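# Eight arms lift a loaded hand barrow onto bearers

## Task

Raise the hand barrow and set it on top of the two bearers, with both rollers still resting on the barrow; neither roller may fall off at any point.

## Robot and tools

ROBOTS. Eight identical i2rt Big YAM arms, arm1 to arm8, each with six joints, a five-fingered right hand and a wrist camera (armN_cam_wrist). cam_high is fixed in the room. Every image is 504x504 pixels. Feet (base_link, scene frame, metres): arm1 (+1.140, +0.649, 0.751), arm2 (+0.379, +0.656, 0.816), arm3 (-0.381, +0.650, 0.734), arm4 (-1.137, +0.648, 0.745); these four sit on the +y side and face -y. arm5 (-1.139, -0.648, 0.750), arm6 (-0.385, -0.648, 0.795), arm7 (+0.375, -0.650, 0.775), arm8 (+1.140, -0.643, 0.731) sit on the -y side and face +y. The tables under the arms have their tops at z=0.720. A hand reaches at most about 1.07 m from the joint1 axis.

FRAME. One shared scene frame: origin on the floor, +z up, metres. Orientations are quaternions ordered w, x, y, z. The hand point lies 0.045 m in front of the palm; its +z runs along straight fingers, +y points out of the palm, +x runs across the palm away from the thumb. Straight fingers extend 0.06-0.07 m past the point. A wrist bracket on the little-finger side can collide with things. With joints 1, 5, 6 at 0 and the hand level and forward, the palm is down and the thumb on the left; joint6 near -1.3 puts the camera on top with an upright picture.

TOOL move. Arguments: arm1 ... arm8 (one object per arm; omit an arm to leave it on its previous command) and cameras (list of names, "all", [] for none). Per arm object:
- joints: absolute targets by name. joint1_rad -2.879..2.879 (yaw about the foot, + counter-clockwise from above), joint2_rad 0..3.141 (shoulder, + lifts the upper arm up and forward), joint3_rad 0..3.019 (elbow, + opens), joint4_rad -1.692..1.57 (hand pitch, + fingers up), joint5_rad -1.57..1.57 (sideways, + to the arm's right), joint6_rad -2.094..2.094 (roll, + clockwise seen from behind). Hand keys, each -1..1: hand_little, hand_ring, hand_middle, hand_index, hand_thumb_bend (+1 straight, -1 fully bent), hand_thumb_turn (+1 beside palm, -1 opposite the fingers); hand_force_limit (stop force while closing, about 0 N at -1 to 10 N at +1, 15 N for thumb motors); hand_speed -0.96..1 (near zero at -1, full from +0.48).
- target: seven numbers [x, y, z, qw, qx, qy, qz], an absolute hand pose in the scene frame, metres. The hand is driven in a straight line from its current hand_target. When target is given, joints may contain only hand keys.
- speed: top path speed, 0.002-0.5 m/s, default 0.25; rotation is capped at twice that in rad/s. Only allowed with target.
- min_time_s: 0.1-8 s, shortest duration of this arm's joint moves.
All motions of one call start together. All hand paths in a call finish together, paced by the slowest; paths last 0.5-10 s and a call at most 15 s. Each control step clips the commanded pose to within 100 mm and 20 degrees of the measured hand, then uses damped inverse kinematics. Hands lag, stray and may overshoot speed, especially near full stretch; expect errors of a centimetre or more. Paths do not avoid obstacles or other arms. Unknown keys make a call invalid; out-of-range numbers get it refused, and a refusal cancels your later move, wait and finished_scene calls in that reply.

FINGERS. Each motor only starts when its target changes by at least 0.002. Closing stops at the target or when the load hits hand_force_limit; then it locks (holds about 15 N). Scene start: force limit 0, hand_speed -0.8 (slow). For gentle grasps use hand_speed -0.94 or lower. A thumb turned in front of the palm plus fingers can wrap objects roughly 0.035-0.065 m thick, or a handle down to about 0.025 m. To grip harder, raise the force limit and send a more-closed target; to release, send a more-open one.

RESULT LINES. A move line names each arm sent motion with done or its worst status. joint_status and hand_status: off_target (resting away, may still push), time_out (joints kept pushing toward nearby targets; on_its_own lists them; sending a joint its reported position relieves it), not_followed (a safety check withheld it; "joint command not followed" or "pose unreachable"). hand shows the hand pose, hand_target the pose the drive is holding. hand_stopped_by gives six words (little, ring, middle, index, thumb_bend, thumb_turn): moving, target, force, stalled, fault. *_load_n are fingertip loads in N, positive when pushed open; a lost grip shows as loads near 0. Joint velocities in rad/s; "within noise" means still. Joint torques include gravity and offsets; numbers 3 and 4 wrap at ±28 N m. Arms listed under "as last shown" were not commanded; their statuses read "not commanded". MOTOR HOT appears at 85 °C; at 100 °C an OVER-TEMPERATURE FAULT drops that arm for 30-60 s and blocked keys read limit_stop_at_motor_heat (resend them).

OTHER TOOLS. wait {seconds 0-10, cameras}: lets time pass and returns state. zoom_image {camera, region [x0, y0, x1, y1]} in pixels from the top-left, box at most 504 wide and high, on the newest image of that camera. show_instructions: shows the reference pages. finished_scene {scene: current scene number}: ends the scene for good; the barrow must stay on the bearers with both rollers on it without help.

CAUTIONS. The world keeps running while you think and robots hold their last command. Avoid robots pressing or striking each other, including one hand closing on another's fingers; the clearance check can be late and ignores hands and cameras meeting. Arms keep pushing on contact and heat up when stretched, loaded or blocked. Do not let anything leave the work area or hit the floor, do not drop or release moving parts, and keep the barrow level so rollers stay on. Loose objects may occasionally get a brief external push.

Each tool is called after "Request:" as name(argument=value, ...) on one line, values as JSON.

Reference images:

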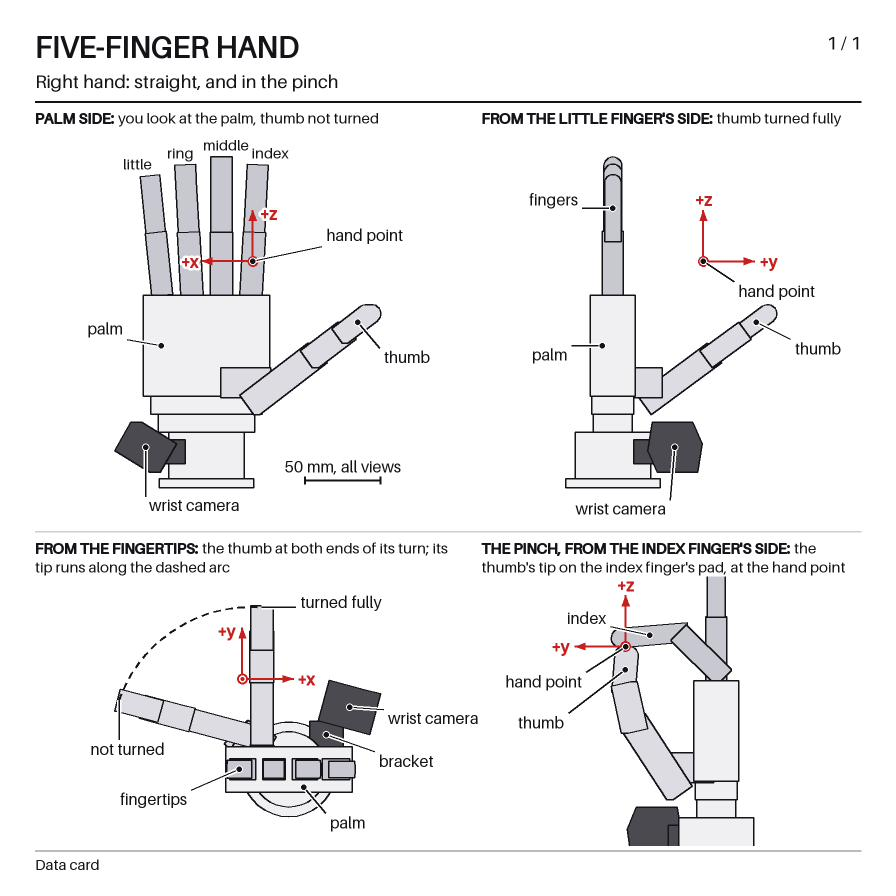

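## Session

Request:
move(cameras=["all"])

Scene clock: 0.00 s.
Joint torques (N m): no reading
Heat: arm1: hottest joint2_rad 36 °C; arm2: hottest joint2_rad 30 °C; arm3: hottest joint2_rad 33 °C; arm4: hottest joint1_rad 31 °C; arm5: hottest joint4_rad 30 °C; arm6: hottest joint2_rad 32 °C; arm7: hottest joint2_rad 36 °C; arm8: hottest joint5_rad 31 °C.
Joint velocities: within noise
arm1.joint_positions: joint1_rad=+0.422 joint2_rad=+0.569 joint3_rad=+1.445 joint4_rad=-1.261 joint5_rad=-0.036 joint6_rad=-1.141 hand_little=+1.000 hand_ring=+1.000 hand_middle=+1.000 hand_index=+1.000 hand_thumb_turn=+1.000 hand_thumb_bend=+1.000 hand_force_limit=+0.000 hand_speed=-0.800
arm1.joint_status: not commanded
arm1.hand_stopped_by: target,target,target,target,target,target
arm1.little_load_n: 0.0
arm1.ring_load_n: 0.0
arm1.middle_load_n: 0.0
arm1.index_load_n: 0.0
arm1.thumb_bend_load_n: 0.0
arm1.thumb_turn_load_n: 0.0
arm1.hand: x=+1.1954 y=+0.4382 z=+1.2852 quat_wxyz=(+0.180, +0.592, -0.581, +0.529) (m; scene frame)
arm1.hand_target: x=+1.1943 y=+0.4406 z=+1.2934 quat_wxyz=(+0.183, +0.588, -0.577, +0.536) (m; scene frame)
arm1.hand_status: not commanded
arm2.joint_positions: joint1_rad=-0.403 joint2_rad=+0.643 joint3_rad=+1.387 joint4_rad=-1.419 joint5_rad=+0.023 joint6_rad=-0.981 hand_little=+1.000 hand_ring=+1.000 hand_middle=+1.000 hand_index=+1.000 hand_thumb_turn=+1.000 hand_thumb_bend=+1.000 hand_force_limit=+0.000 hand_speed=-0.800
arm2.joint_status: not commanded
arm2.hand_stopped_by: target,target,target,target,target,target
arm2.little_load_n: 0.0
arm2.ring_load_n: 0.0
arm2.middle_load_n: 0.0
arm2.index_load_n: 0.0
arm2.thumb_bend_load_n: 0.0
arm2.thumb_turn_load_n: 0.0
arm2.hand: x=+0.2737 y=+0.4737 z=+1.2753 quat_wxyz=(+0.286, +0.268, -0.858, +0.331) (m; scene frame)
arm2.hand_target: x=+0.2738 y=+0.4735 z=+1.2877 quat_wxyz=(+0.294, +0.266, -0.852, +0.342) (m; scene frame)
arm2.hand_status: not commanded
arm3.joint_positions: joint1_rad=-0.026 joint2_rad=+0.627 joint3_rad=+1.432 joint4_rad=-1.431 joint5_rad=-0.114 joint6_rad=-1.352 hand_little=+1.000 hand_ring=+1.000 hand_middle=+1.000 hand_index=+1.000 hand_thumb_turn=+1.000 hand_thumb_bend=+1.000 hand_force_limit=+0.000 hand_speed=-0.800
arm3.joint_status: not commanded
arm3.hand_stopped_by: target,target,target,target,target,target
arm3.little_load_n: 0.0
arm3.ring_load_n: 0.0
arm3.middle_load_n: 0.0
arm3.index_load_n: 0.0
arm3.thumb_bend_load_n: 0.0
arm3.thumb_turn_load_n: 0.0
arm3.hand: x=-0.3987 y=+0.4314 z=+1.2218 quat_wxyz=(+0.244, +0.588, -0.669, +0.383) (m; scene frame)
arm3.hand_target: x=-0.3985 y=+0.4320 z=+1.2345 quat_wxyz=(+0.253, +0.584, -0.663, +0.393) (m; scene frame)
arm3.hand_status: not commanded
arm4.joint_positions: joint1_rad=+0.393 joint2_rad=+0.615 joint3_rad=+1.428 joint4_rad=-1.470 joint5_rad=+0.232 joint6_rad=-0.967 hand_little=+1.000 hand_ring=+1.000 hand_middle=+1.000 hand_index=+1.000 hand_thumb_turn=+1.000 hand_thumb_bend=+1.000 hand_force_limit=+0.000 hand_speed=-0.800
arm4.joint_status: not commanded
arm4.hand_stopped_by: target,target,target,target,target,target
arm4.little_load_n: 0.0
arm4.ring_load_n: 0.0
arm4.middle_load_n: 0.0
arm4.index_load_n: 0.0
arm4.thumb_bend_load_n: 0.0
arm4.thumb_turn_load_n: 0.0
arm4.hand: x=-1.1281 y=+0.4521 z=+1.2234 quat_wxyz=(+0.224, +0.532, -0.718, +0.390) (m; scene frame)
arm4.hand_target: x=-1.1282 y=+0.4524 z=+1.2334 quat_wxyz=(+0.226, +0.527, -0.714, +0.401) (m; scene frame)
arm4.hand_status: not commanded
arm5.joint_positions: joint1_rad=+0.016 joint2_rad=+0.634 joint3_rad=+1.460 joint4_rad=-1.240 joint5_rad=+0.272 joint6_rad=-1.309 hand_little=+1.000 hand_ring=+1.000 hand_middle=+1.000 hand_index=+1.000 hand_thumb_turn=+1.000 hand_thumb_bend=+1.000 hand_force_limit=+0.000 hand_speed=-0.800
arm5.joint_status: not commanded
arm5.hand_stopped_by: target,target,target,target,target,target
arm5.little_load_n: 0.0
arm5.ring_load_n: 0.0
arm5.middle_load_n: 0.0
arm5.index_load_n: 0.0
arm5.thumb_bend_load_n: 0.0
arm5.thumb_turn_load_n: 0.0
arm5.hand: x=-1.0457 y=-0.4224 z=+1.2995 quat_wxyz=(-0.379, +0.690, +0.465, +0.406) (m; scene frame)
arm5.hand_target: x=-1.0454 y=-0.4250 z=+1.3099 quat_wxyz=(-0.388, +0.685, +0.459, +0.411) (m; scene frame)
arm5.hand_status: not commanded
arm6.joint_positions: joint1_rad=+0.185 joint2_rad=+0.579 joint3_rad=+1.427 joint4_rad=-1.392 joint5_rad=-0.219 joint6_rad=-1.360 hand_little=+1.000 hand_ring=+1.000 hand_middle=+1.000 hand_index=+1.000 hand_thumb_turn=+1.000 hand_thumb_bend=+1.000 hand_force_limit=+0.000 hand_speed=-0.800
arm6.joint_status: not commanded
arm6.hand_stopped_by: target,target,target,target,target,target
arm6.little_load_n: 0.0
arm6.ring_load_n: 0.0
arm6.middle_load_n: 0.0
arm6.index_load_n: 0.0
arm6.thumb_bend_load_n: 0.0
arm6.thumb_turn_load_n: 0.0
arm6.hand: x=-0.4045 y=-0.4342 z=+1.2947 quat_wxyz=(-0.450, +0.601, +0.630, +0.199) (m; scene frame)
arm6.hand_target: x=-0.4044 y=-0.4350 z=+1.3068 quat_wxyz=(-0.459, +0.595, +0.626, +0.207) (m; scene frame)
arm6.hand_status: not commanded
arm7.joint_positions: joint1_rad=-0.098 joint2_rad=+0.544 joint3_rad=+1.323 joint4_rad=-1.412 joint5_rad=+0.048 joint6_rad=-1.006 hand_little=+1.000 hand_ring=+1.000 hand_middle=+1.000 hand_index=+1.000 hand_thumb_turn=+1.000 hand_thumb_bend=+1.000 hand_force_limit=+0.000 hand_speed=-0.800
arm7.joint_status: not commanded
arm7.hand_stopped_by: target,target,target,target,target,target
arm7.little_load_n: 0.0
arm7.ring_load_n: 0.0
arm7.middle_load_n: 0.0
arm7.index_load_n: 0.0
arm7.thumb_bend_load_n: 0.0
arm7.thumb_turn_load_n: 0.0
arm7.hand: x=+0.4359 y=-0.4641 z=+1.2206 quat_wxyz=(-0.365, +0.810, +0.381, +0.256) (m; scene frame)
arm7.hand_target: x=+0.4358 y=-0.4642 z=+1.2314 quat_wxyz=(-0.375, +0.804, +0.379, +0.262) (m; scene frame)
arm7.hand_status: not commanded
arm8.joint_positions: joint1_rad=-0.086 joint2_rad=+0.579 joint3_rad=+1.321 joint4_rad=-1.405 joint5_rad=-0.054 joint6_rad=-1.146 hand_little=+1.000 hand_ring=+1.000 hand_middle=+1.000 hand_index=+1.000 hand_thumb_turn=+1.000 hand_thumb_bend=+1.000 hand_force_limit=+0.000 hand_speed=-0.800
arm8.joint_status: not commanded
arm8.hand_stopped_by: target,target,target,target,target,target
arm8.little_load_n: 0.0
arm8.ring_load_n: 0.0
arm8.middle_load_n: 0.0
arm8.index_load_n: 0.0
arm8.thumb_bend_load_n: 0.0
arm8.thumb_turn_load_n: 0.0
arm8.hand: x=+1.1807 y=-0.4394 z=+1.1749 quat_wxyz=(-0.377, +0.758, +0.483, +0.223) (m; scene frame)
arm8.hand_target: x=+1.1807 y=-0.4395 z=+1.1861 quat_wxyz=(-0.387, +0.753, +0.480, +0.230) (m; scene frame)
arm8.hand_status: not commanded
pictures: arm1_cam_wrist, arm2_cam_wrist, arm3_cam_wrist, arm4_cam_wrist, arm5_cam_wrist, arm6_cam_wrist, arm7_cam_wrist, arm8_cam_wrist, cam_high

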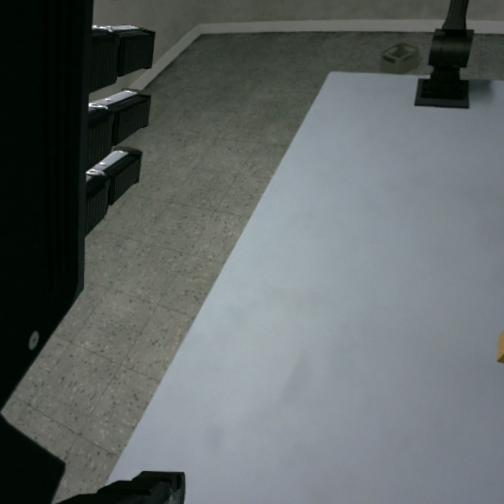

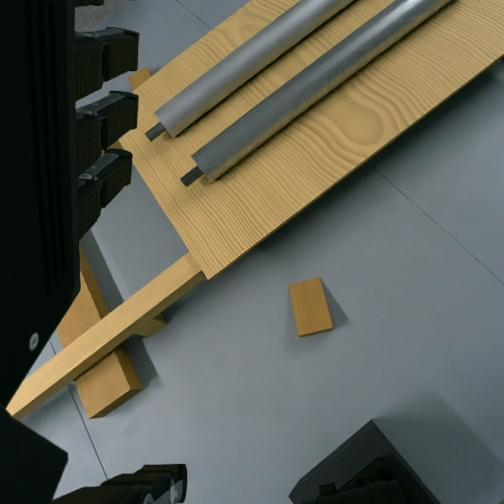

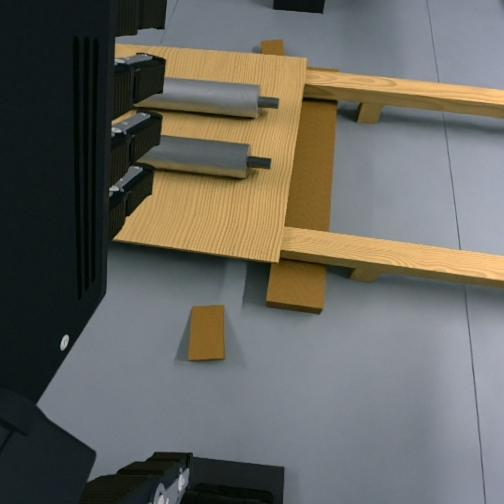

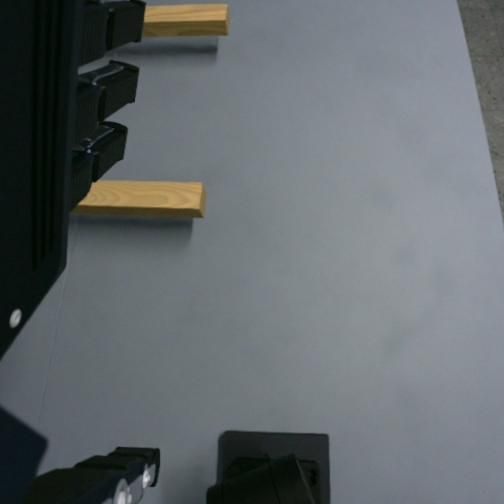

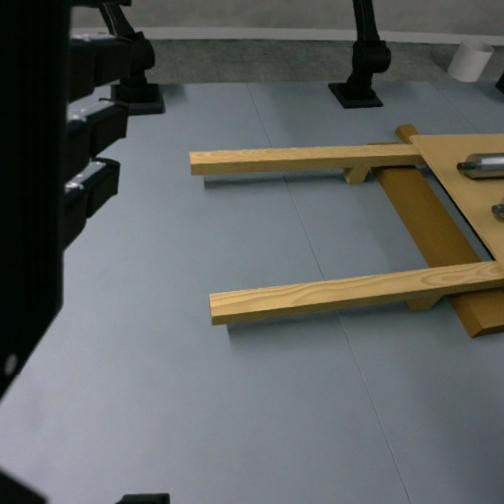

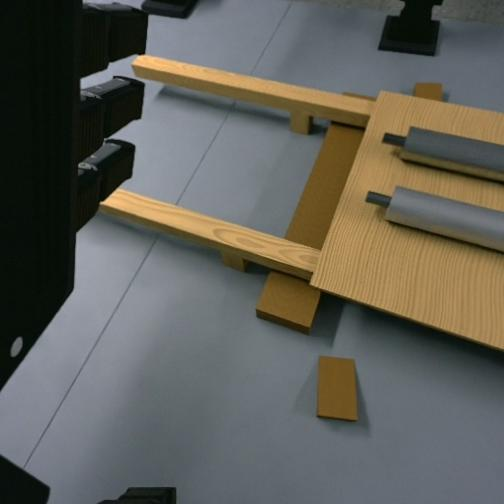

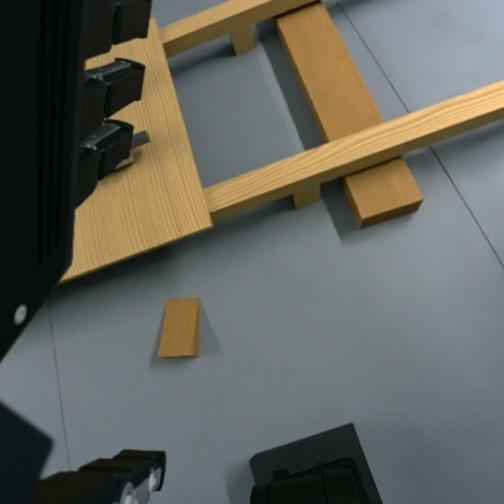

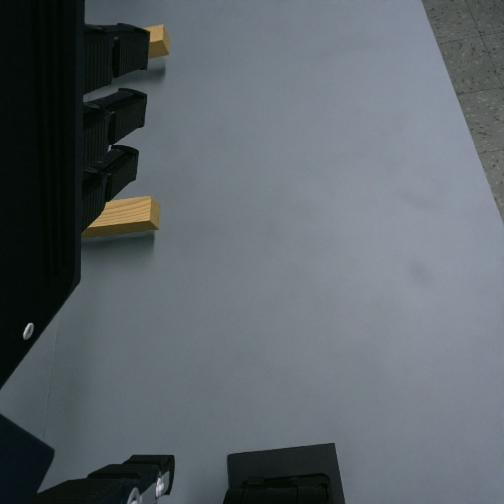

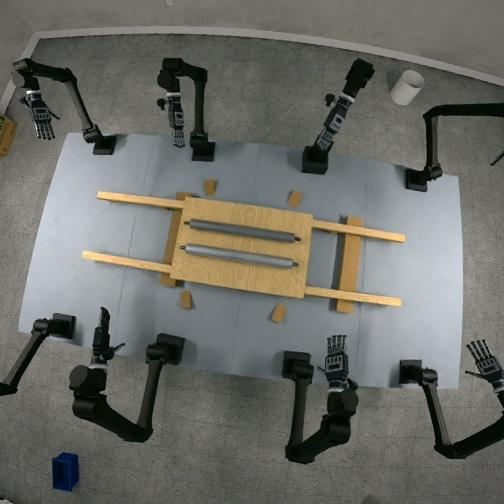

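Request:
zoom_image(camera="cam_high", region=[60, 160, 440, 340])

Request:
zoom_image(camera="arm3_cam_wrist", region=[100, 20, 504, 404])

Request:
zoom_image(camera="arm5_cam_wrist", region=[160, 80, 504, 380])

Request:
zoom_image(camera="arm7_cam_wrist", region=[60, 0, 504, 380])

Scaled by 1.326 from the camera's 504x504 image, which has a finer 720x720 frame.

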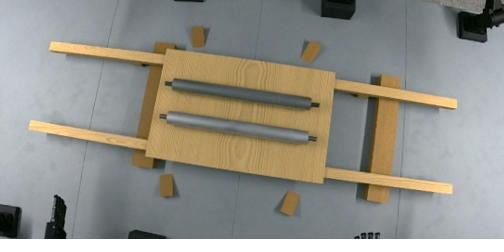

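Scaled by 1.248 from the camera's 504x504 image, which has a finer 720x720 frame.

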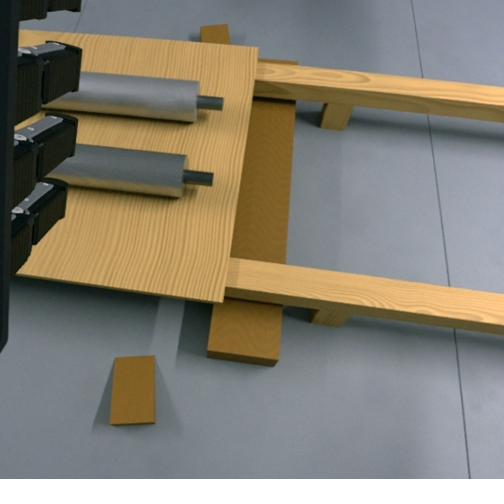

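Scaled by 1.465 from the camera's 504x504 image, which has a finer 720x720 frame.

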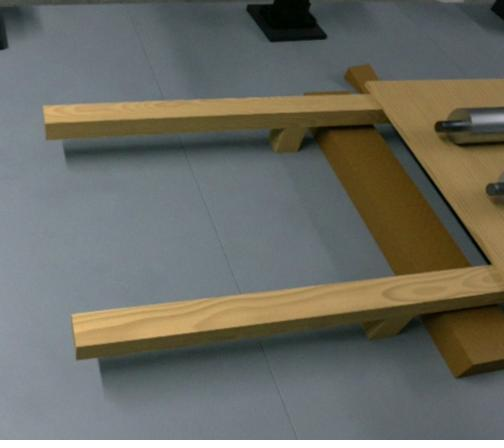

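Scaled by 1.135 from the camera's 504x504 image, which has a finer 720x720 frame.

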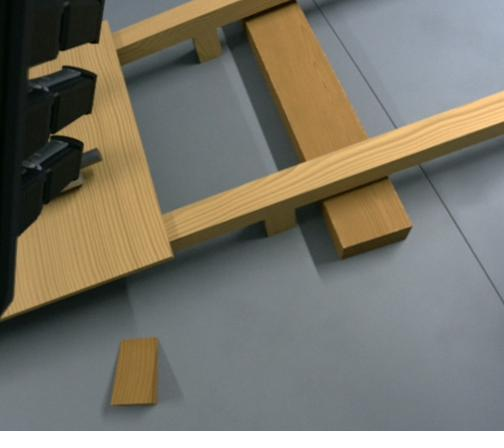

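Request:
zoom_image(camera="cam_high", region=[60, 120, 260, 320])

Request:
zoom_image(camera="cam_high", region=[250, 140, 450, 340])

Request:
zoom_image(camera="arm2_cam_wrist", region=[240, 240, 384, 384])

Request:
zoom_image(camera="arm6_cam_wrist", region=[230, 310, 374, 454])

Scaled by 2.520 from the camera's 504x504 image, which has a finer 720x720 frame.

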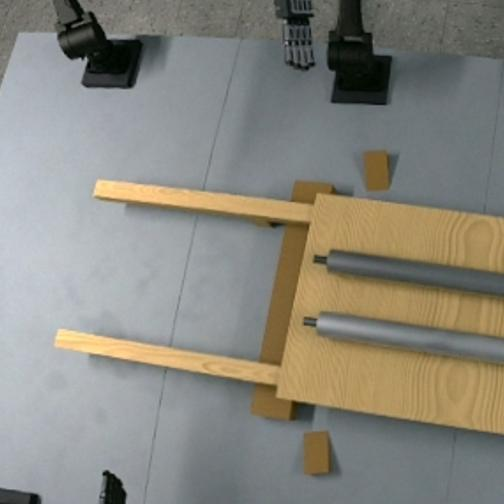

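Scaled by 2.520 from the camera's 504x504 image, which has a finer 720x720 frame.

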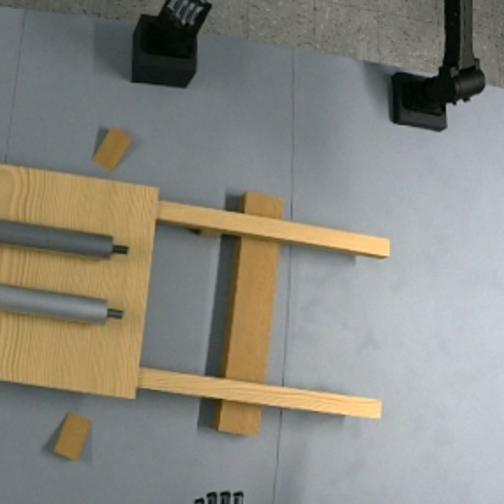

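Scaled by 3.500 from the camera's 504x504 image, which has a finer 720x720 frame.

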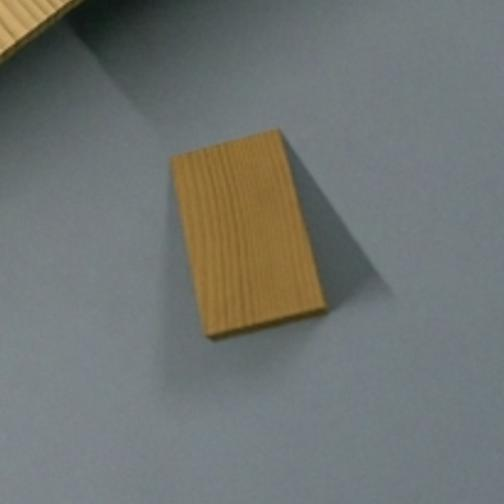

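Scaled by 3.500 from the camera's 504x504 image, which has a finer 720x720 frame.

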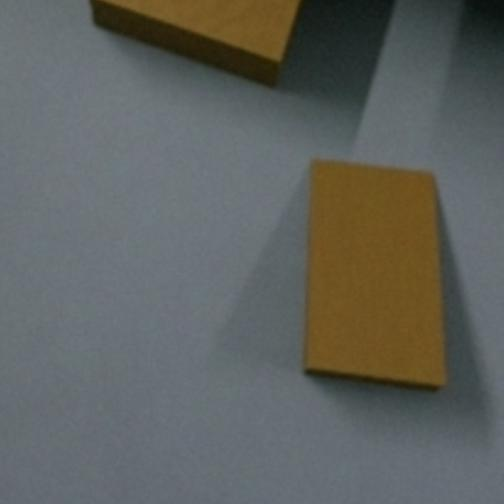

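Request:
zoom_image(camera="arm5_cam_wrist", region=[180, 240, 324, 384])

Request:
zoom_image(camera="arm5_cam_wrist", region=[360, 240, 504, 384])

Request:
zoom_image(camera="arm7_cam_wrist", region=[130, 130, 274, 274])

Request:
zoom_image(camera="arm7_cam_wrist", region=[260, 100, 440, 280])

Request:
zoom_image(camera="arm6_cam_wrist", region=[200, 200, 344, 344])

Scaled by 3.500 from the camera's 504x504 image, which has a finer 720x720 frame.

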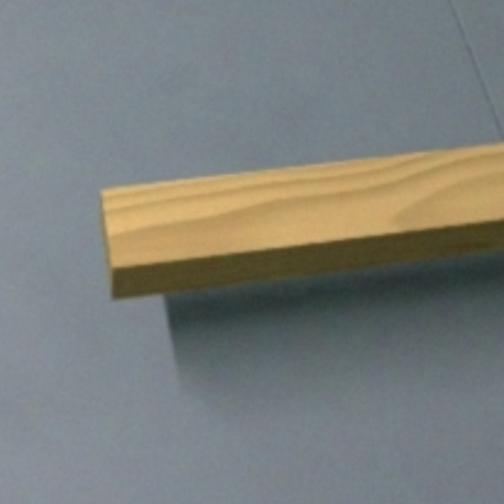

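Scaled by 3.500 from the camera's 504x504 image, which has a finer 720x720 frame.

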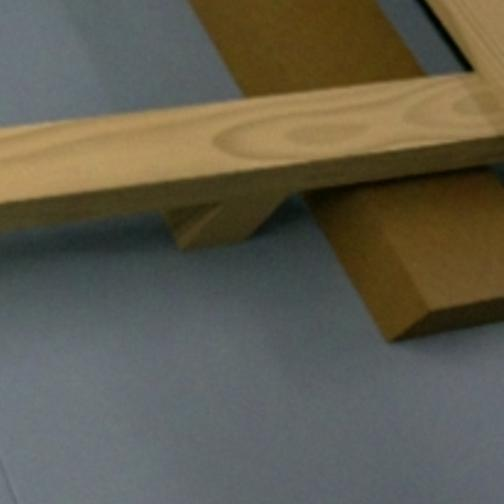

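Scaled by 3.500 from the camera's 504x504 image, which has a finer 720x720 frame.

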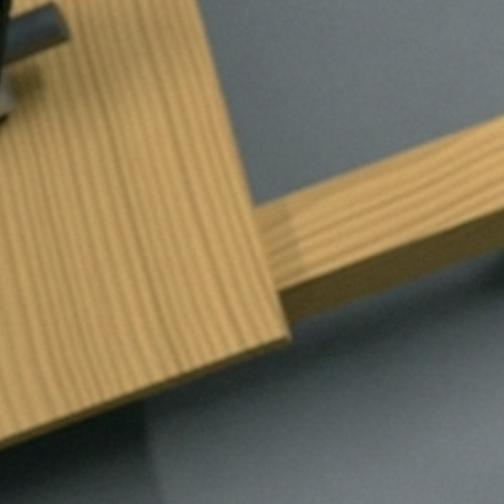

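Scaled by 2.800 from the camera's 504x504 image, which has a finer 720x720 frame.

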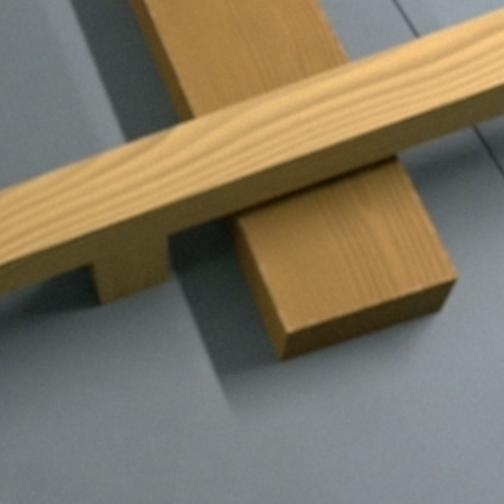

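Scaled by 3.500 from the camera's 504x504 image, which has a finer 720x720 frame.

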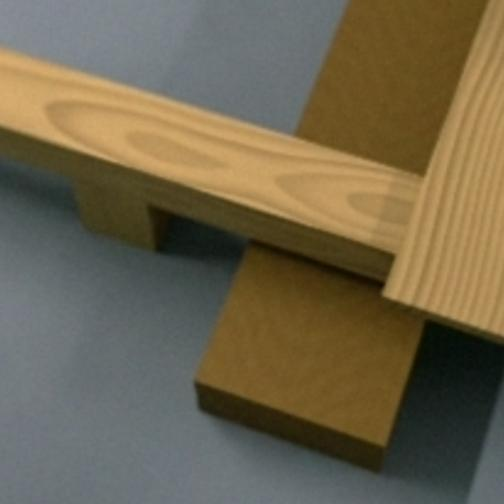

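Request:
move(arm3={"joints": {"joint1_rad": 0.0, "joint2_rad": 1.2, "joint3_rad": 1.3, "joint4_rad": -1.6, "joint5_rad": -0.87, "joint6_rad": -1.57, "hand_thumb_turn": -1.0}, "min_time_s": 4}, arm7={"joints": {"joint1_rad": 0.0, "joint2_rad": 1.2, "joint3_rad": 1.3, "joint4_rad": -1.6, "joint5_rad": -0.87, "joint6_rad": -1.57, "hand_thumb_turn": -1.0}, "min_time_s": 4}, arm2={"joints": {"joint1_rad": 0.0, "joint2_rad": 1.2, "joint3_rad": 1.3, "joint4_rad": -1.6, "joint5_rad": 0.87, "joint6_rad": 1.57, "hand_thumb_turn": -1.0}, "min_time_s": 4}, arm6={"joints": {"joint1_rad": 0.0, "joint2_rad": 1.2, "joint3_rad": 1.3, "joint4_rad": -1.6, "joint5_rad": 0.87, "joint6_rad": 1.57, "hand_thumb_turn": -1.0}, "min_time_s": 4}, cameras=["arm2_cam_wrist", "arm3_cam_wrist", "arm6_cam_wrist", "arm7_cam_wrist", "cam_high"])

Scene clock: 700.07 s.
Joint torques (N m): arm1=[0.09 3.37 8.06 2.02 0.05 0.04] | arm2=[1.9 -3.84 7.64 0.06 0.64 0.22] | arm3=[-0.79 -8.12 9.37 -0.05 -0.69 -0.09] | arm4=[0.5 2.49 8.25 1.96 0.14 0.02] | arm5=[0.38 0.85 9.63 2.41 0.2 0] | arm6=[-1.26 -4.66 9.06 0.36 0.74 0.04] | arm7=[2.84 -8.53 7.66 0.47 -0.86 -0.11] | arm8=[0.56 3.6 10.04 1.98 -0.03 0.07]
Heat: arm1: hottest joint3_rad 44 °C; arm2: hottest joint3_rad 45 °C; arm3: hottest joint3_rad 40 °C; arm4: hottest joint3_rad 36 °C; arm5: hottest joint3_rad 37 °C; arm6: hottest joint3_rad 35 °C; arm7: hottest joint3_rad 41 °C; arm8: hottest joint3_rad 42 °C.
move: arm2 done; arm3 done; arm6 done; arm7 done
Joint velocities: within noise
arm1, arm4, arm5, arm8: as last shown
arm2.joint_positions: joint1_rad=-0.013 joint2_rad=+1.195 joint3_rad=+1.304 joint4_rad=-1.592 joint5_rad=+0.867 joint6_rad=+1.555 hand_little=+1.000 hand_ring=+1.000 hand_middle=+1.000 hand_index=+1.000 hand_thumb_turn=-1.000 hand_thumb_bend=+1.000 hand_force_limit=+0.000 hand_speed=-0.800
arm2.joint_status: all done
arm2.hand_stopped_by: target,target,target,target,target,target
arm2.little_load_n: 0.0
arm2.ring_load_n: 0.0
arm2.middle_load_n: 0.0
arm2.index_load_n: 0.0
arm2.thumb_bend_load_n: 0.0
arm2.thumb_turn_load_n: 0.0
arm2.hand: x=+0.2816 y=+0.2783 z=+1.1257 quat_wxyz=(+0.271, -0.641, -0.637, +0.332) (m; scene frame)
arm2.hand_target: x=+0.2857 y=+0.2780 z=+1.1227 quat_wxyz=(+0.273, -0.639, -0.638, +0.331) (m; scene frame)
arm2.hand_status: not commanded
arm3.joint_positions: joint1_rad=-0.008 joint2_rad=+1.195 joint3_rad=+1.302 joint4_rad=-1.592 joint5_rad=-0.866 joint6_rad=-1.559 hand_little=+1.000 hand_ring=+1.000 hand_middle=+1.000 hand_index=+1.000 hand_thumb_turn=-1.000 hand_thumb_bend=+1.000 hand_force_limit=+0.000 hand_speed=-0.800
arm3.joint_status: all done
arm3.hand_stopped_by: target,target,target,target,target,target
arm3.little_load_n: 0.0
arm3.ring_load_n: 0.0
arm3.middle_load_n: 0.0
arm3.index_load_n: -0.5
arm3.thumb_bend_load_n: 0.0
arm3.thumb_turn_load_n: 0.0
arm3.hand: x=-0.2549 y=+0.3378 z=+1.0321 quat_wxyz=(-0.274, +0.665, -0.622, +0.310) (m; scene frame)
arm3.hand_target: x=-0.2518 y=+0.3397 z=+1.0301 quat_wxyz=(-0.280, +0.668, -0.617, +0.307) (m; scene frame)
arm3.hand_status: not commanded
arm6.joint_positions: joint1_rad=+0.011 joint2_rad=+1.194 joint3_rad=+1.300 joint4_rad=-1.592 joint5_rad=+0.867 joint6_rad=+1.560 hand_little=+1.000 hand_ring=+1.000 hand_middle=+1.000 hand_index=+1.000 hand_thumb_turn=-1.000 hand_thumb_bend=+1.000 hand_force_limit=+0.000 hand_speed=-0.800
arm6.joint_status: all done
arm6.hand_stopped_by: target,target,target,target,target,target
arm6.little_load_n: 0.0
arm6.ring_load_n: 0.0
arm6.middle_load_n: 0.0
arm6.index_load_n: 0.0
arm6.thumb_bend_load_n: 0.0
arm6.thumb_turn_load_n: 0.0
arm6.hand: x=-0.2617 y=-0.2725 z=+1.0965 quat_wxyz=(-0.313, +0.621, -0.661, +0.282) (m; scene frame)
arm6.hand_target: x=-0.2570 y=-0.2740 z=+1.0947 quat_wxyz=(-0.310, +0.616, -0.665, +0.288) (m; scene frame)
arm6.hand_status: not commanded
arm7.joint_positions: joint1_rad=-0.009 joint2_rad=+1.196 joint3_rad=+1.305 joint4_rad=-1.593 joint5_rad=-0.866 joint6_rad=-1.556 hand_little=+1.000 hand_ring=+1.000 hand_middle=+1.000 hand_index=+1.000 hand_thumb_turn=-1.000 hand_thumb_bend=+1.000 hand_force_limit=+0.000 hand_speed=-0.800
arm7.joint_status: all done
arm7.hand_stopped_by: target,target,target,target,target,target
arm7.little_load_n: 0.0
arm7.ring_load_n: 0.0
arm7.middle_load_n: 0.0
arm7.index_load_n: 0.0
arm7.thumb_bend_load_n: 0.0
arm7.thumb_turn_load_n: 0.0
arm7.hand: x=+0.2700 y=-0.3281 z=+1.0714 quat_wxyz=(-0.318, +0.642, +0.643, -0.271) (m; scene frame)
arm7.hand_target: x=+0.2666 y=-0.3302 z=+1.0686 quat_wxyz=(-0.315, +0.636, +0.648, -0.277) (m; scene frame)
arm7.hand_status: not commanded
arm8.ring_load_n: 0.5
pictures: arm2_cam_wrist, arm3_cam_wrist, arm6_cam_wrist, arm7_cam_wrist, cam_high

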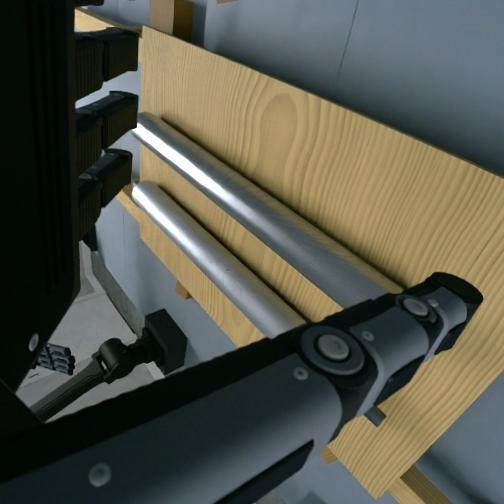

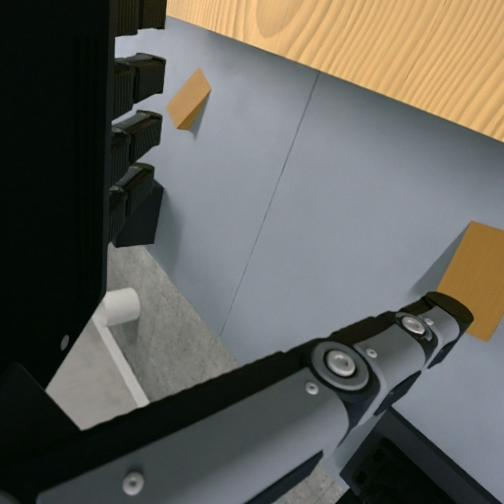

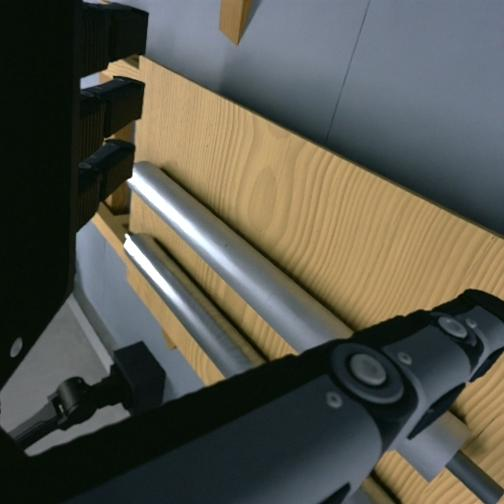

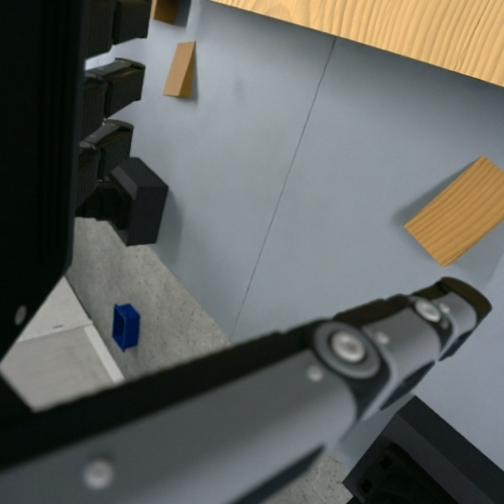

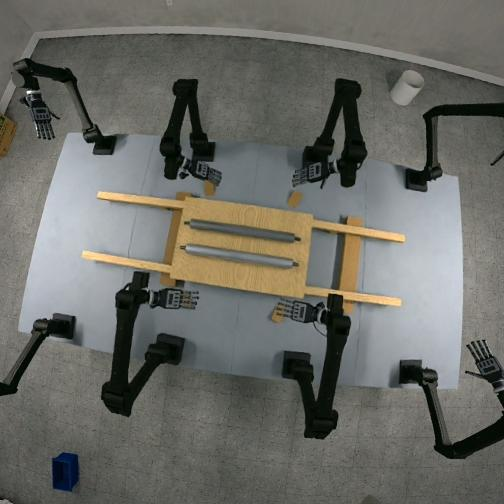

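Request:
move(arm3={"target": [-0.31, 0.42, 0.87, 0.3306, -0.7096, 0.5644, -0.263], "speed": 0.15}, arm6={"target": [-0.32, -0.3645, 0.87, 0.3271, -0.7021, 0.5737, -0.2673], "speed": 0.15}, arm2={"target": [0.271, 0.371, 0.87, 0.3543, -0.7604, -0.4938, 0.2301], "speed": 0.15}, arm7={"target": [0.23, -0.395, 0.87, 0.3451, -0.7408, -0.5226, 0.2435], "speed": 0.15}, cameras=["arm2_cam_wrist", "arm3_cam_wrist", "arm6_cam_wrist", "arm7_cam_wrist", "cam_high"])

Scene clock: 799.53 s.
Joint torques (N m): arm1=[0.38 3.6 8.01 1.77 0.05 -0.06] | arm2=[-0.09 -3.84 5.72 -0.03 0.37 0.22] | arm3=[-1.85 -6.65 7.87 -0.12 -0.39 -0.08] | arm4=[0.32 2.84 8.2 1.85 0.12 -0.01] | arm5=[0.44 0.91 9.59 2.4 0.19 -0.01] | arm6=[0.44 -3.02 7.88 0.94 0.74 -0.13] | arm7=[2.78 -6.24 7.45 1.77 -0.47 0.12] | arm8=[0.56 3.6 10.04 1.99 -0.03 0.07]
Heat: arm1: hottest joint3_rad 44 °C; arm2: hottest joint3_rad 42 °C; arm3: hottest joint3_rad 40 °C; arm4: hottest joint3_rad 36 °C; arm5: hottest joint3_rad 37 °C; arm6: hottest joint3_rad 36 °C; arm7: hottest joint3_rad 42 °C; arm8: hottest joint3_rad 43 °C.
move: arm2 off_target; arm3 done; arm6 done; arm7 done
Joint velocities: within noise
arm1, arm4, arm5, arm8: as last shown
arm1.ring_load_n: 0.5
arm2.joint_positions: joint1_rad=-0.031 joint2_rad=+1.369 joint3_rad=+0.768 joint4_rad=-1.366 joint5_rad=+0.750 joint6_rad=+2.077 hand_little=+1.000 hand_ring=+1.000 hand_middle=+1.000 hand_index=+1.000 hand_thumb_turn=-1.000 hand_thumb_bend=+1.000 hand_force_limit=+0.000 hand_speed=-0.800
arm2.joint_status: not commanded
arm2.hand_stopped_by: target,target,target,target,target,target
arm2.little_load_n: 0.0
arm2.ring_load_n: -0.5
arm2.middle_load_n: 0.0
arm2.index_load_n: 0.0
arm2.thumb_bend_load_n: 0.0
arm2.thumb_turn_load_n: 0.0
arm2.hand: x=+0.2750 y=+0.3697 z=+0.8733 quat_wxyz=(+0.342, -0.748, -0.523, +0.224) (m; scene frame)
arm2.hand_target: x=+0.2705 y=+0.3710 z=+0.8701 quat_wxyz=(+0.342, -0.756, -0.512, +0.223) (m; scene frame)
arm2.hand_status: off_target (0.005 m and 3.9 deg from the pose sent, 0.272 m and 26.2 deg at the start; a joint's target at an end of its range on 38 of 84 steps)
arm3.joint_positions: joint1_rad=-0.157 joint2_rad=+1.208 joint3_rad=+0.865 joint4_rad=-1.606 joint5_rad=-0.822 joint6_rad=-2.071 hand_little=+1.000 hand_ring=+1.000 hand_middle=+1.000 hand_index=+1.000 hand_thumb_turn=-1.000 hand_thumb_bend=+1.000 hand_force_limit=+0.000 hand_speed=-0.800
arm3.joint_status: not commanded
arm3.hand_stopped_by: target,target,target,target,target,target
arm3.little_load_n: 0.0
arm3.ring_load_n: 0.0
arm3.middle_load_n: 0.0
arm3.index_load_n: 0.0
arm3.thumb_bend_load_n: 0.0
arm3.thumb_turn_load_n: 0.0
arm3.hand: x=-0.3071 y=+0.4222 z=+0.8738 quat_wxyz=(-0.332, +0.708, -0.566, +0.261) (m; scene frame)
arm3.hand_target: x=-0.3098 y=+0.4201 z=+0.8701 quat_wxyz=(-0.330, +0.709, -0.565, +0.262) (m; scene frame)
arm3.hand_status: done (0.005 m and 0.4 deg from the pose sent, 0.190 m and 11.9 deg at the start; a joint's target at an end of its range on 27 of 84 steps)
arm6.joint_positions: joint1_rad=+0.198 joint2_rad=+1.035 joint3_rad=+0.573 joint4_rad=-1.066 joint5_rad=+0.869 joint6_rad=+1.514 hand_little=+1.000 hand_ring=+1.000 hand_middle=+1.000 hand_index=+1.000 hand_thumb_turn=-1.000 hand_thumb_bend=+1.000 hand_force_limit=+0.000 hand_speed=-0.800
arm6.joint_status: not commanded
arm6.hand_stopped_by: target,target,target,target,target,target
arm6.little_load_n: 0.0
arm6.ring_load_n: 0.0
arm6.middle_load_n: 0.0
arm6.index_load_n: 0.0
arm6.thumb_bend_load_n: 0.0
arm6.thumb_turn_load_n: 0.0
arm6.hand: x=-0.3171 y=-0.3670 z=+0.8673 quat_wxyz=(-0.320, +0.700, -0.578, +0.273) (m; scene frame)
arm6.hand_target: x=-0.3199 y=-0.3644 z=+0.8701 quat_wxyz=(-0.327, +0.702, -0.574, +0.267) (m; scene frame)
arm6.hand_status: done (0.005 m and 1.2 deg from the pose sent, 0.251 m and 13.8 deg at the start)
arm7.joint_positions: joint1_rad=+0.121 joint2_rad=+0.953 joint3_rad=+0.571 joint4_rad=-0.695 joint5_rad=-0.761 joint6_rad=-0.920 hand_little=+1.000 hand_ring=+1.000 hand_middle=+1.000 hand_index=+1.000 hand_thumb_turn=-1.000 hand_thumb_bend=+1.000 hand_force_limit=+0.000 hand_speed=-0.800
arm7.joint_status: not commanded
arm7.hand_stopped_by: target,target,target,target,target,target
arm7.little_load_n: -0.5
arm7.ring_load_n: 0.0
arm7.middle_load_n: 0.0
arm7.index_load_n: 0.0
arm7.thumb_bend_load_n: 0.0
arm7.thumb_turn_load_n: 0.0
arm7.hand: x=+0.2327 y=-0.3933 z=+0.8701 quat_wxyz=(-0.343, +0.741, +0.523, -0.244) (m; scene frame)
arm7.hand_target: x=+0.2301 y=-0.3949 z=+0.8700 quat_wxyz=(-0.345, +0.741, +0.523, -0.244) (m; scene frame)
arm7.hand_status: done (0.003 m and 0.3 deg from the pose sent, 0.216 m and 18.5 deg at the start)
arm8.ring_load_n: 0.0
pictures: arm2_cam_wrist, arm3_cam_wrist, arm6_cam_wrist, arm7_cam_wrist, cam_high

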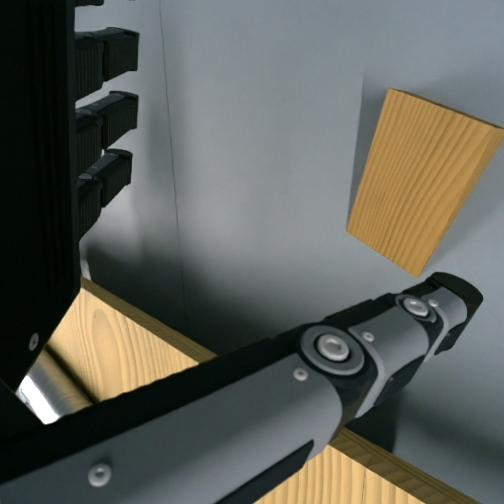

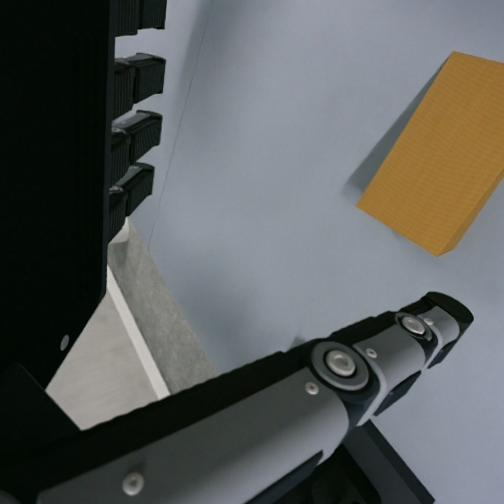

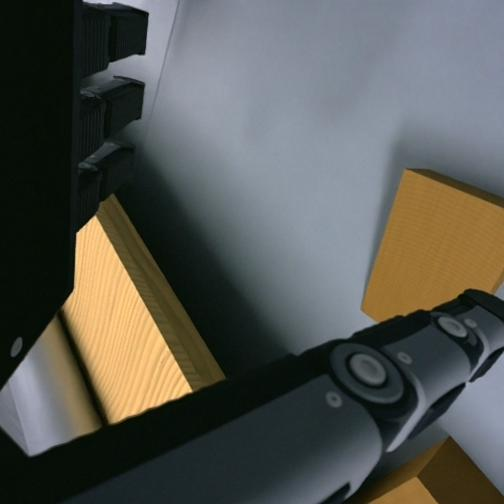

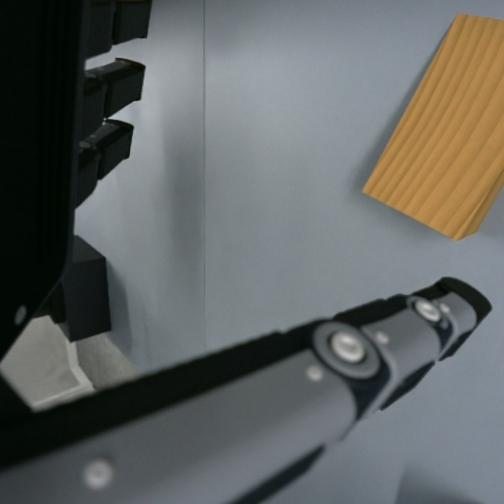

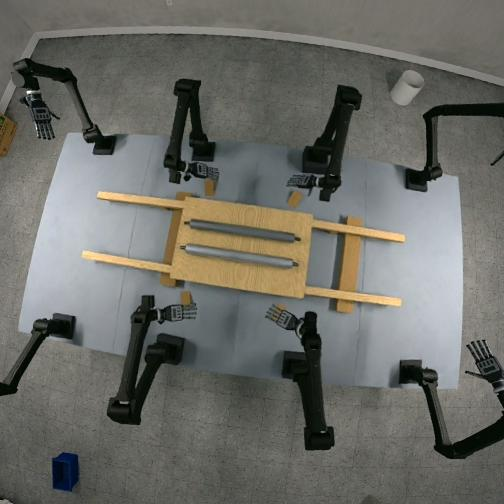

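Request:
zoom_image(camera="arm7_cam_wrist", region=[344, 0, 504, 260])

Request:
zoom_image(camera="arm3_cam_wrist", region=[344, 20, 504, 280])

Request:
zoom_image(camera="arm2_cam_wrist", region=[334, 70, 504, 330])

Request:
zoom_image(camera="arm6_cam_wrist", region=[334, 140, 504, 400])

Scaled by 1.938 from the camera's 504x504 image, which has a finer 720x720 frame.

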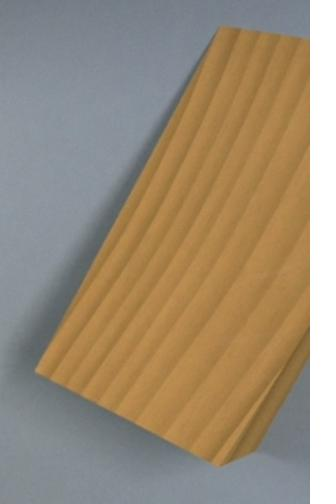

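Scaled by 1.938 from the camera's 504x504 image, which has a finer 720x720 frame.

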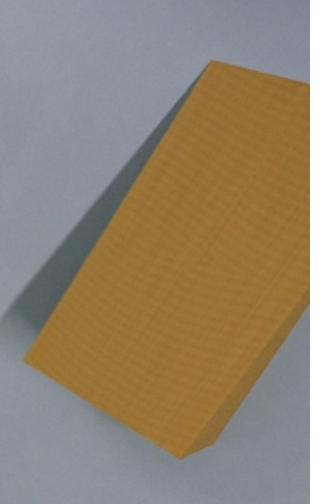

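Scaled by 1.938 from the camera's 504x504 image, which has a finer 720x720 frame.

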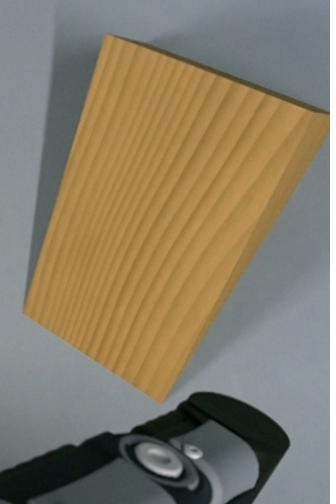

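Scaled by 1.938 from the camera's 504x504 image, which has a finer 720x720 frame.

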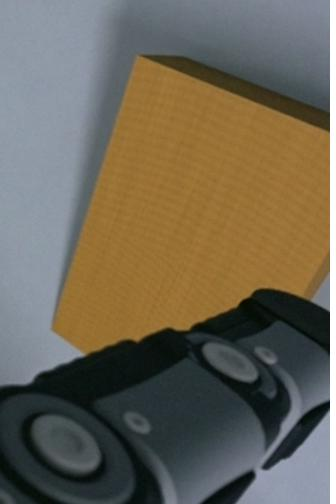

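Request:
move(arm3={"target": [-0.3237, 0.418, 0.80, 0.332, -0.708, 0.566, -0.261], "speed": 0.1}, arm6={"target": [-0.3486, -0.3756, 0.80, 0.320, -0.700, 0.578, -0.273], "speed": 0.1}, arm2={"target": [0.2932, 0.4066, 0.80, 0.342, -0.748, -0.523, 0.224], "speed": 0.1}, arm7={"target": [0.2489, -0.3916, 0.80, 0.343, -0.741, -0.523, 0.244], "speed": 0.1}, cameras=["arm2_cam_wrist", "arm3_cam_wrist", "arm6_cam_wrist", "arm7_cam_wrist"])

Scene clock: 1008.40 s.
Joint torques (N m): arm1=[0.32 2.9 7.94 1.85 0.04 0.05] | arm2=[2.02 -2.96 4.56 -0.06 0.36 0.22] | arm3=[-1.67 -7.41 6.95 -0.2 -0.38 -0.09] | arm4=[0.09 2.37 8.25 1.84 0.1 0.02] | arm5=[0.5 0.91 9.58 2.4 0.21 -0.01] | arm6=[0.44 -2.08 6.46 0.69 0.61 0.07] | arm7=[1.55 -5.3 6.45 1.69 -0.77 -0.13] | arm8=[0.56 3.55 10.04 1.98 -0.03 0.07]
Heat: arm1: hottest joint3_rad 45 °C; arm2: hottest joint3_rad 39 °C; arm3: hottest joint3_rad 37 °C; arm4: hottest joint3_rad 37 °C; arm5: hottest joint3_rad 37 °C; arm6: hottest joint3_rad 34 °C; arm7: hottest joint3_rad 40 °C; arm8: hottest joint3_rad 44 °C.
move: arm2 off_target; arm3 done; arm6 done; arm7 done
Joint velocities: within noise
arm1, arm4, arm5, arm8: as last shown
arm1.little_load_n: -0.5
arm1.ring_load_n: 0.0
arm2.joint_positions: joint1_rad=+0.008 joint2_rad=+1.421 joint3_rad=+0.589 joint4_rad=-1.142 joint5_rad=+0.713 joint6_rad=+2.078 hand_little=+1.000 hand_ring=+1.000 hand_middle=+1.000 hand_index=+1.000 hand_thumb_turn=-1.000 hand_thumb_bend=+1.000 hand_force_limit=+0.000 hand_speed=-0.800
arm2.joint_status: not commanded
arm2.hand_stopped_by: target,target,target,target,target,target
arm2.little_load_n: 0.0
arm2.ring_load_n: 0.0
arm2.middle_load_n: 0.0
arm2.index_load_n: 0.0
arm2.thumb_bend_load_n: 0.0
arm2.thumb_turn_load_n: 0.0
arm2.hand: x=+0.2896 y=+0.4067 z=+0.8033 quat_wxyz=(+0.333, -0.744, -0.538, +0.213) (m; scene frame)
arm2.hand_target: x=+0.2926 y=+0.4067 z=+0.8001 quat_wxyz=(+0.332, -0.744, -0.538, +0.216) (m; scene frame)
arm2.hand_status: off_target (0.005 m and 2.4 deg from the pose sent, 0.084 m and 0.1 deg at the start; a joint's target at an end of its range on 51 of 51 steps)
arm3.joint_positions: joint1_rad=-0.187 joint2_rad=+1.314 joint3_rad=+0.755 joint4_rad=-1.396 joint5_rad=-0.794 joint6_rad=-2.071 hand_little=+1.000 hand_ring=+1.000 hand_middle=+1.000 hand_index=+1.000 hand_thumb_turn=-1.000 hand_thumb_bend=+1.000 hand_force_limit=+0.000 hand_speed=-0.800
arm3.joint_status: not commanded
arm3.hand_stopped_by: target,target,target,target,target,target
arm3.little_load_n: 0.0
arm3.ring_load_n: 0.0
arm3.middle_load_n: 0.0
arm3.index_load_n: 0.0
arm3.thumb_bend_load_n: 0.0
arm3.thumb_turn_load_n: 0.0
arm3.hand: x=-0.3203 y=+0.4189 z=+0.8037 quat_wxyz=(-0.325, +0.705, -0.578, +0.253) (m; scene frame)
arm3.hand_target: x=-0.3230 y=+0.4179 z=+0.8001 quat_wxyz=(-0.323, +0.705, -0.577, +0.254) (m; scene frame)
arm3.hand_status: done (0.005 m and 1.8 deg from the pose sent, 0.076 m and 0.0 deg at the start; a joint's target at an end of its range on 51 of 51 steps)
arm6.joint_positions: joint1_rad=+0.327 joint2_rad=+1.215 joint3_rad=+0.487 joint4_rad=-0.961 joint5_rad=+0.863 joint6_rad=+1.718 hand_little=+1.000 hand_ring=+1.000 hand_middle=+1.000 hand_index=+1.000 hand_thumb_turn=-1.000 hand_thumb_bend=+1.000 hand_force_limit=+0.000 hand_speed=-0.800
arm6.joint_status: not commanded
arm6.hand_stopped_by: target,target,target,target,target,target
arm6.little_load_n: 0.0
arm6.ring_load_n: 0.0
arm6.middle_load_n: 0.0
arm6.index_load_n: 0.0
arm6.thumb_bend_load_n: 0.0
arm6.thumb_turn_load_n: 0.0
arm6.hand: x=-0.3458 y=-0.3773 z=+0.8022 quat_wxyz=(-0.317, +0.700, -0.578, +0.275) (m; scene frame)
arm6.hand_target: x=-0.3487 y=-0.3756 z=+0.8001 quat_wxyz=(-0.320, +0.700, -0.578, +0.273) (m; scene frame)
arm6.hand_status: done (0.004 m and 0.4 deg from the pose sent, 0.075 m and 0.1 deg at the start)
arm7.joint_positions: joint1_rad=+0.065 joint2_rad=+1.101 joint3_rad=+0.461 joint4_rad=-0.493 joint5_rad=-0.787 joint6_rad=-0.987 hand_little=+1.000 hand_ring=+1.000 hand_middle=+1.000 hand_index=+1.000 hand_thumb_turn=-1.000 hand_thumb_bend=+1.000 hand_force_limit=+0.000 hand_speed=-0.800
arm7.joint_status: not commanded
arm7.hand_stopped_by: target,target,target,target,target,target
arm7.little_load_n: 0.0
arm7.ring_load_n: 0.0
arm7.middle_load_n: 0.0
arm7.index_load_n: 0.0
arm7.thumb_bend_load_n: 0.0
arm7.thumb_turn_load_n: 0.0
arm7.hand: x=+0.2466 y=-0.3928 z=+0.8034 quat_wxyz=(-0.340, +0.743, +0.521, -0.246) (m; scene frame)
arm7.hand_target: x=+0.2489 y=-0.3917 z=+0.8001 quat_wxyz=(-0.343, +0.741, +0.523, -0.244) (m; scene frame)
arm7.hand_status: done (0.004 m and 0.5 deg from the pose sent, 0.072 m and 0.1 deg at the start)
pictures: arm2_cam_wrist, arm3_cam_wrist, arm6_cam_wrist, arm7_cam_wrist

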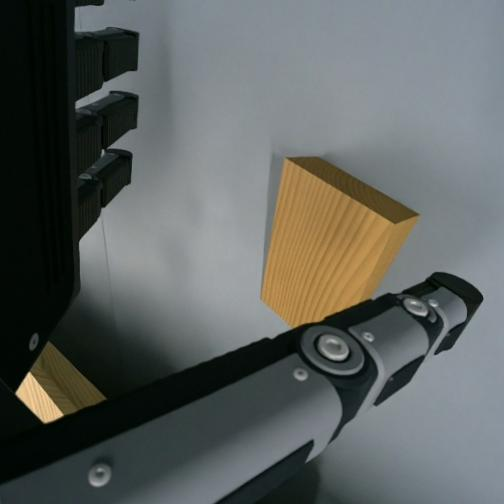

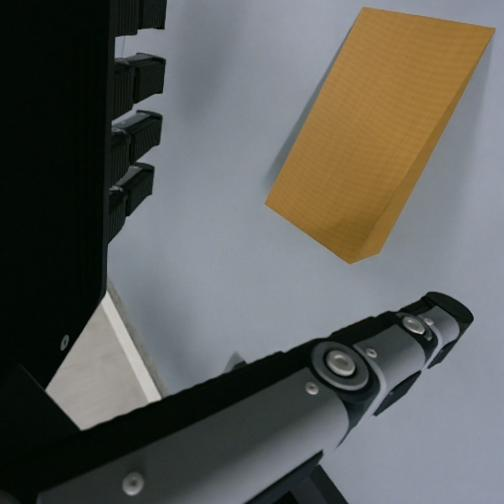

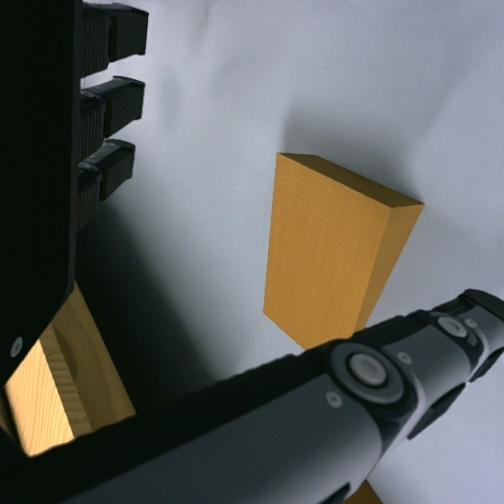

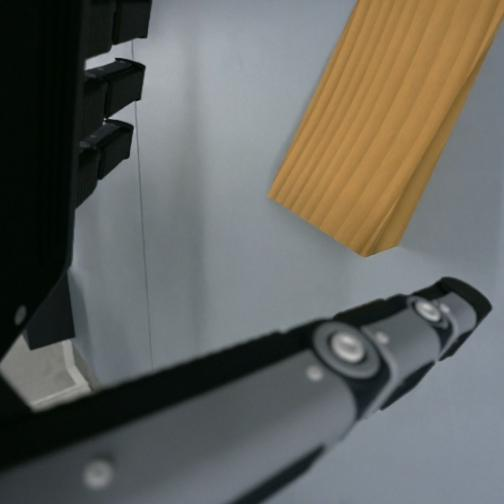

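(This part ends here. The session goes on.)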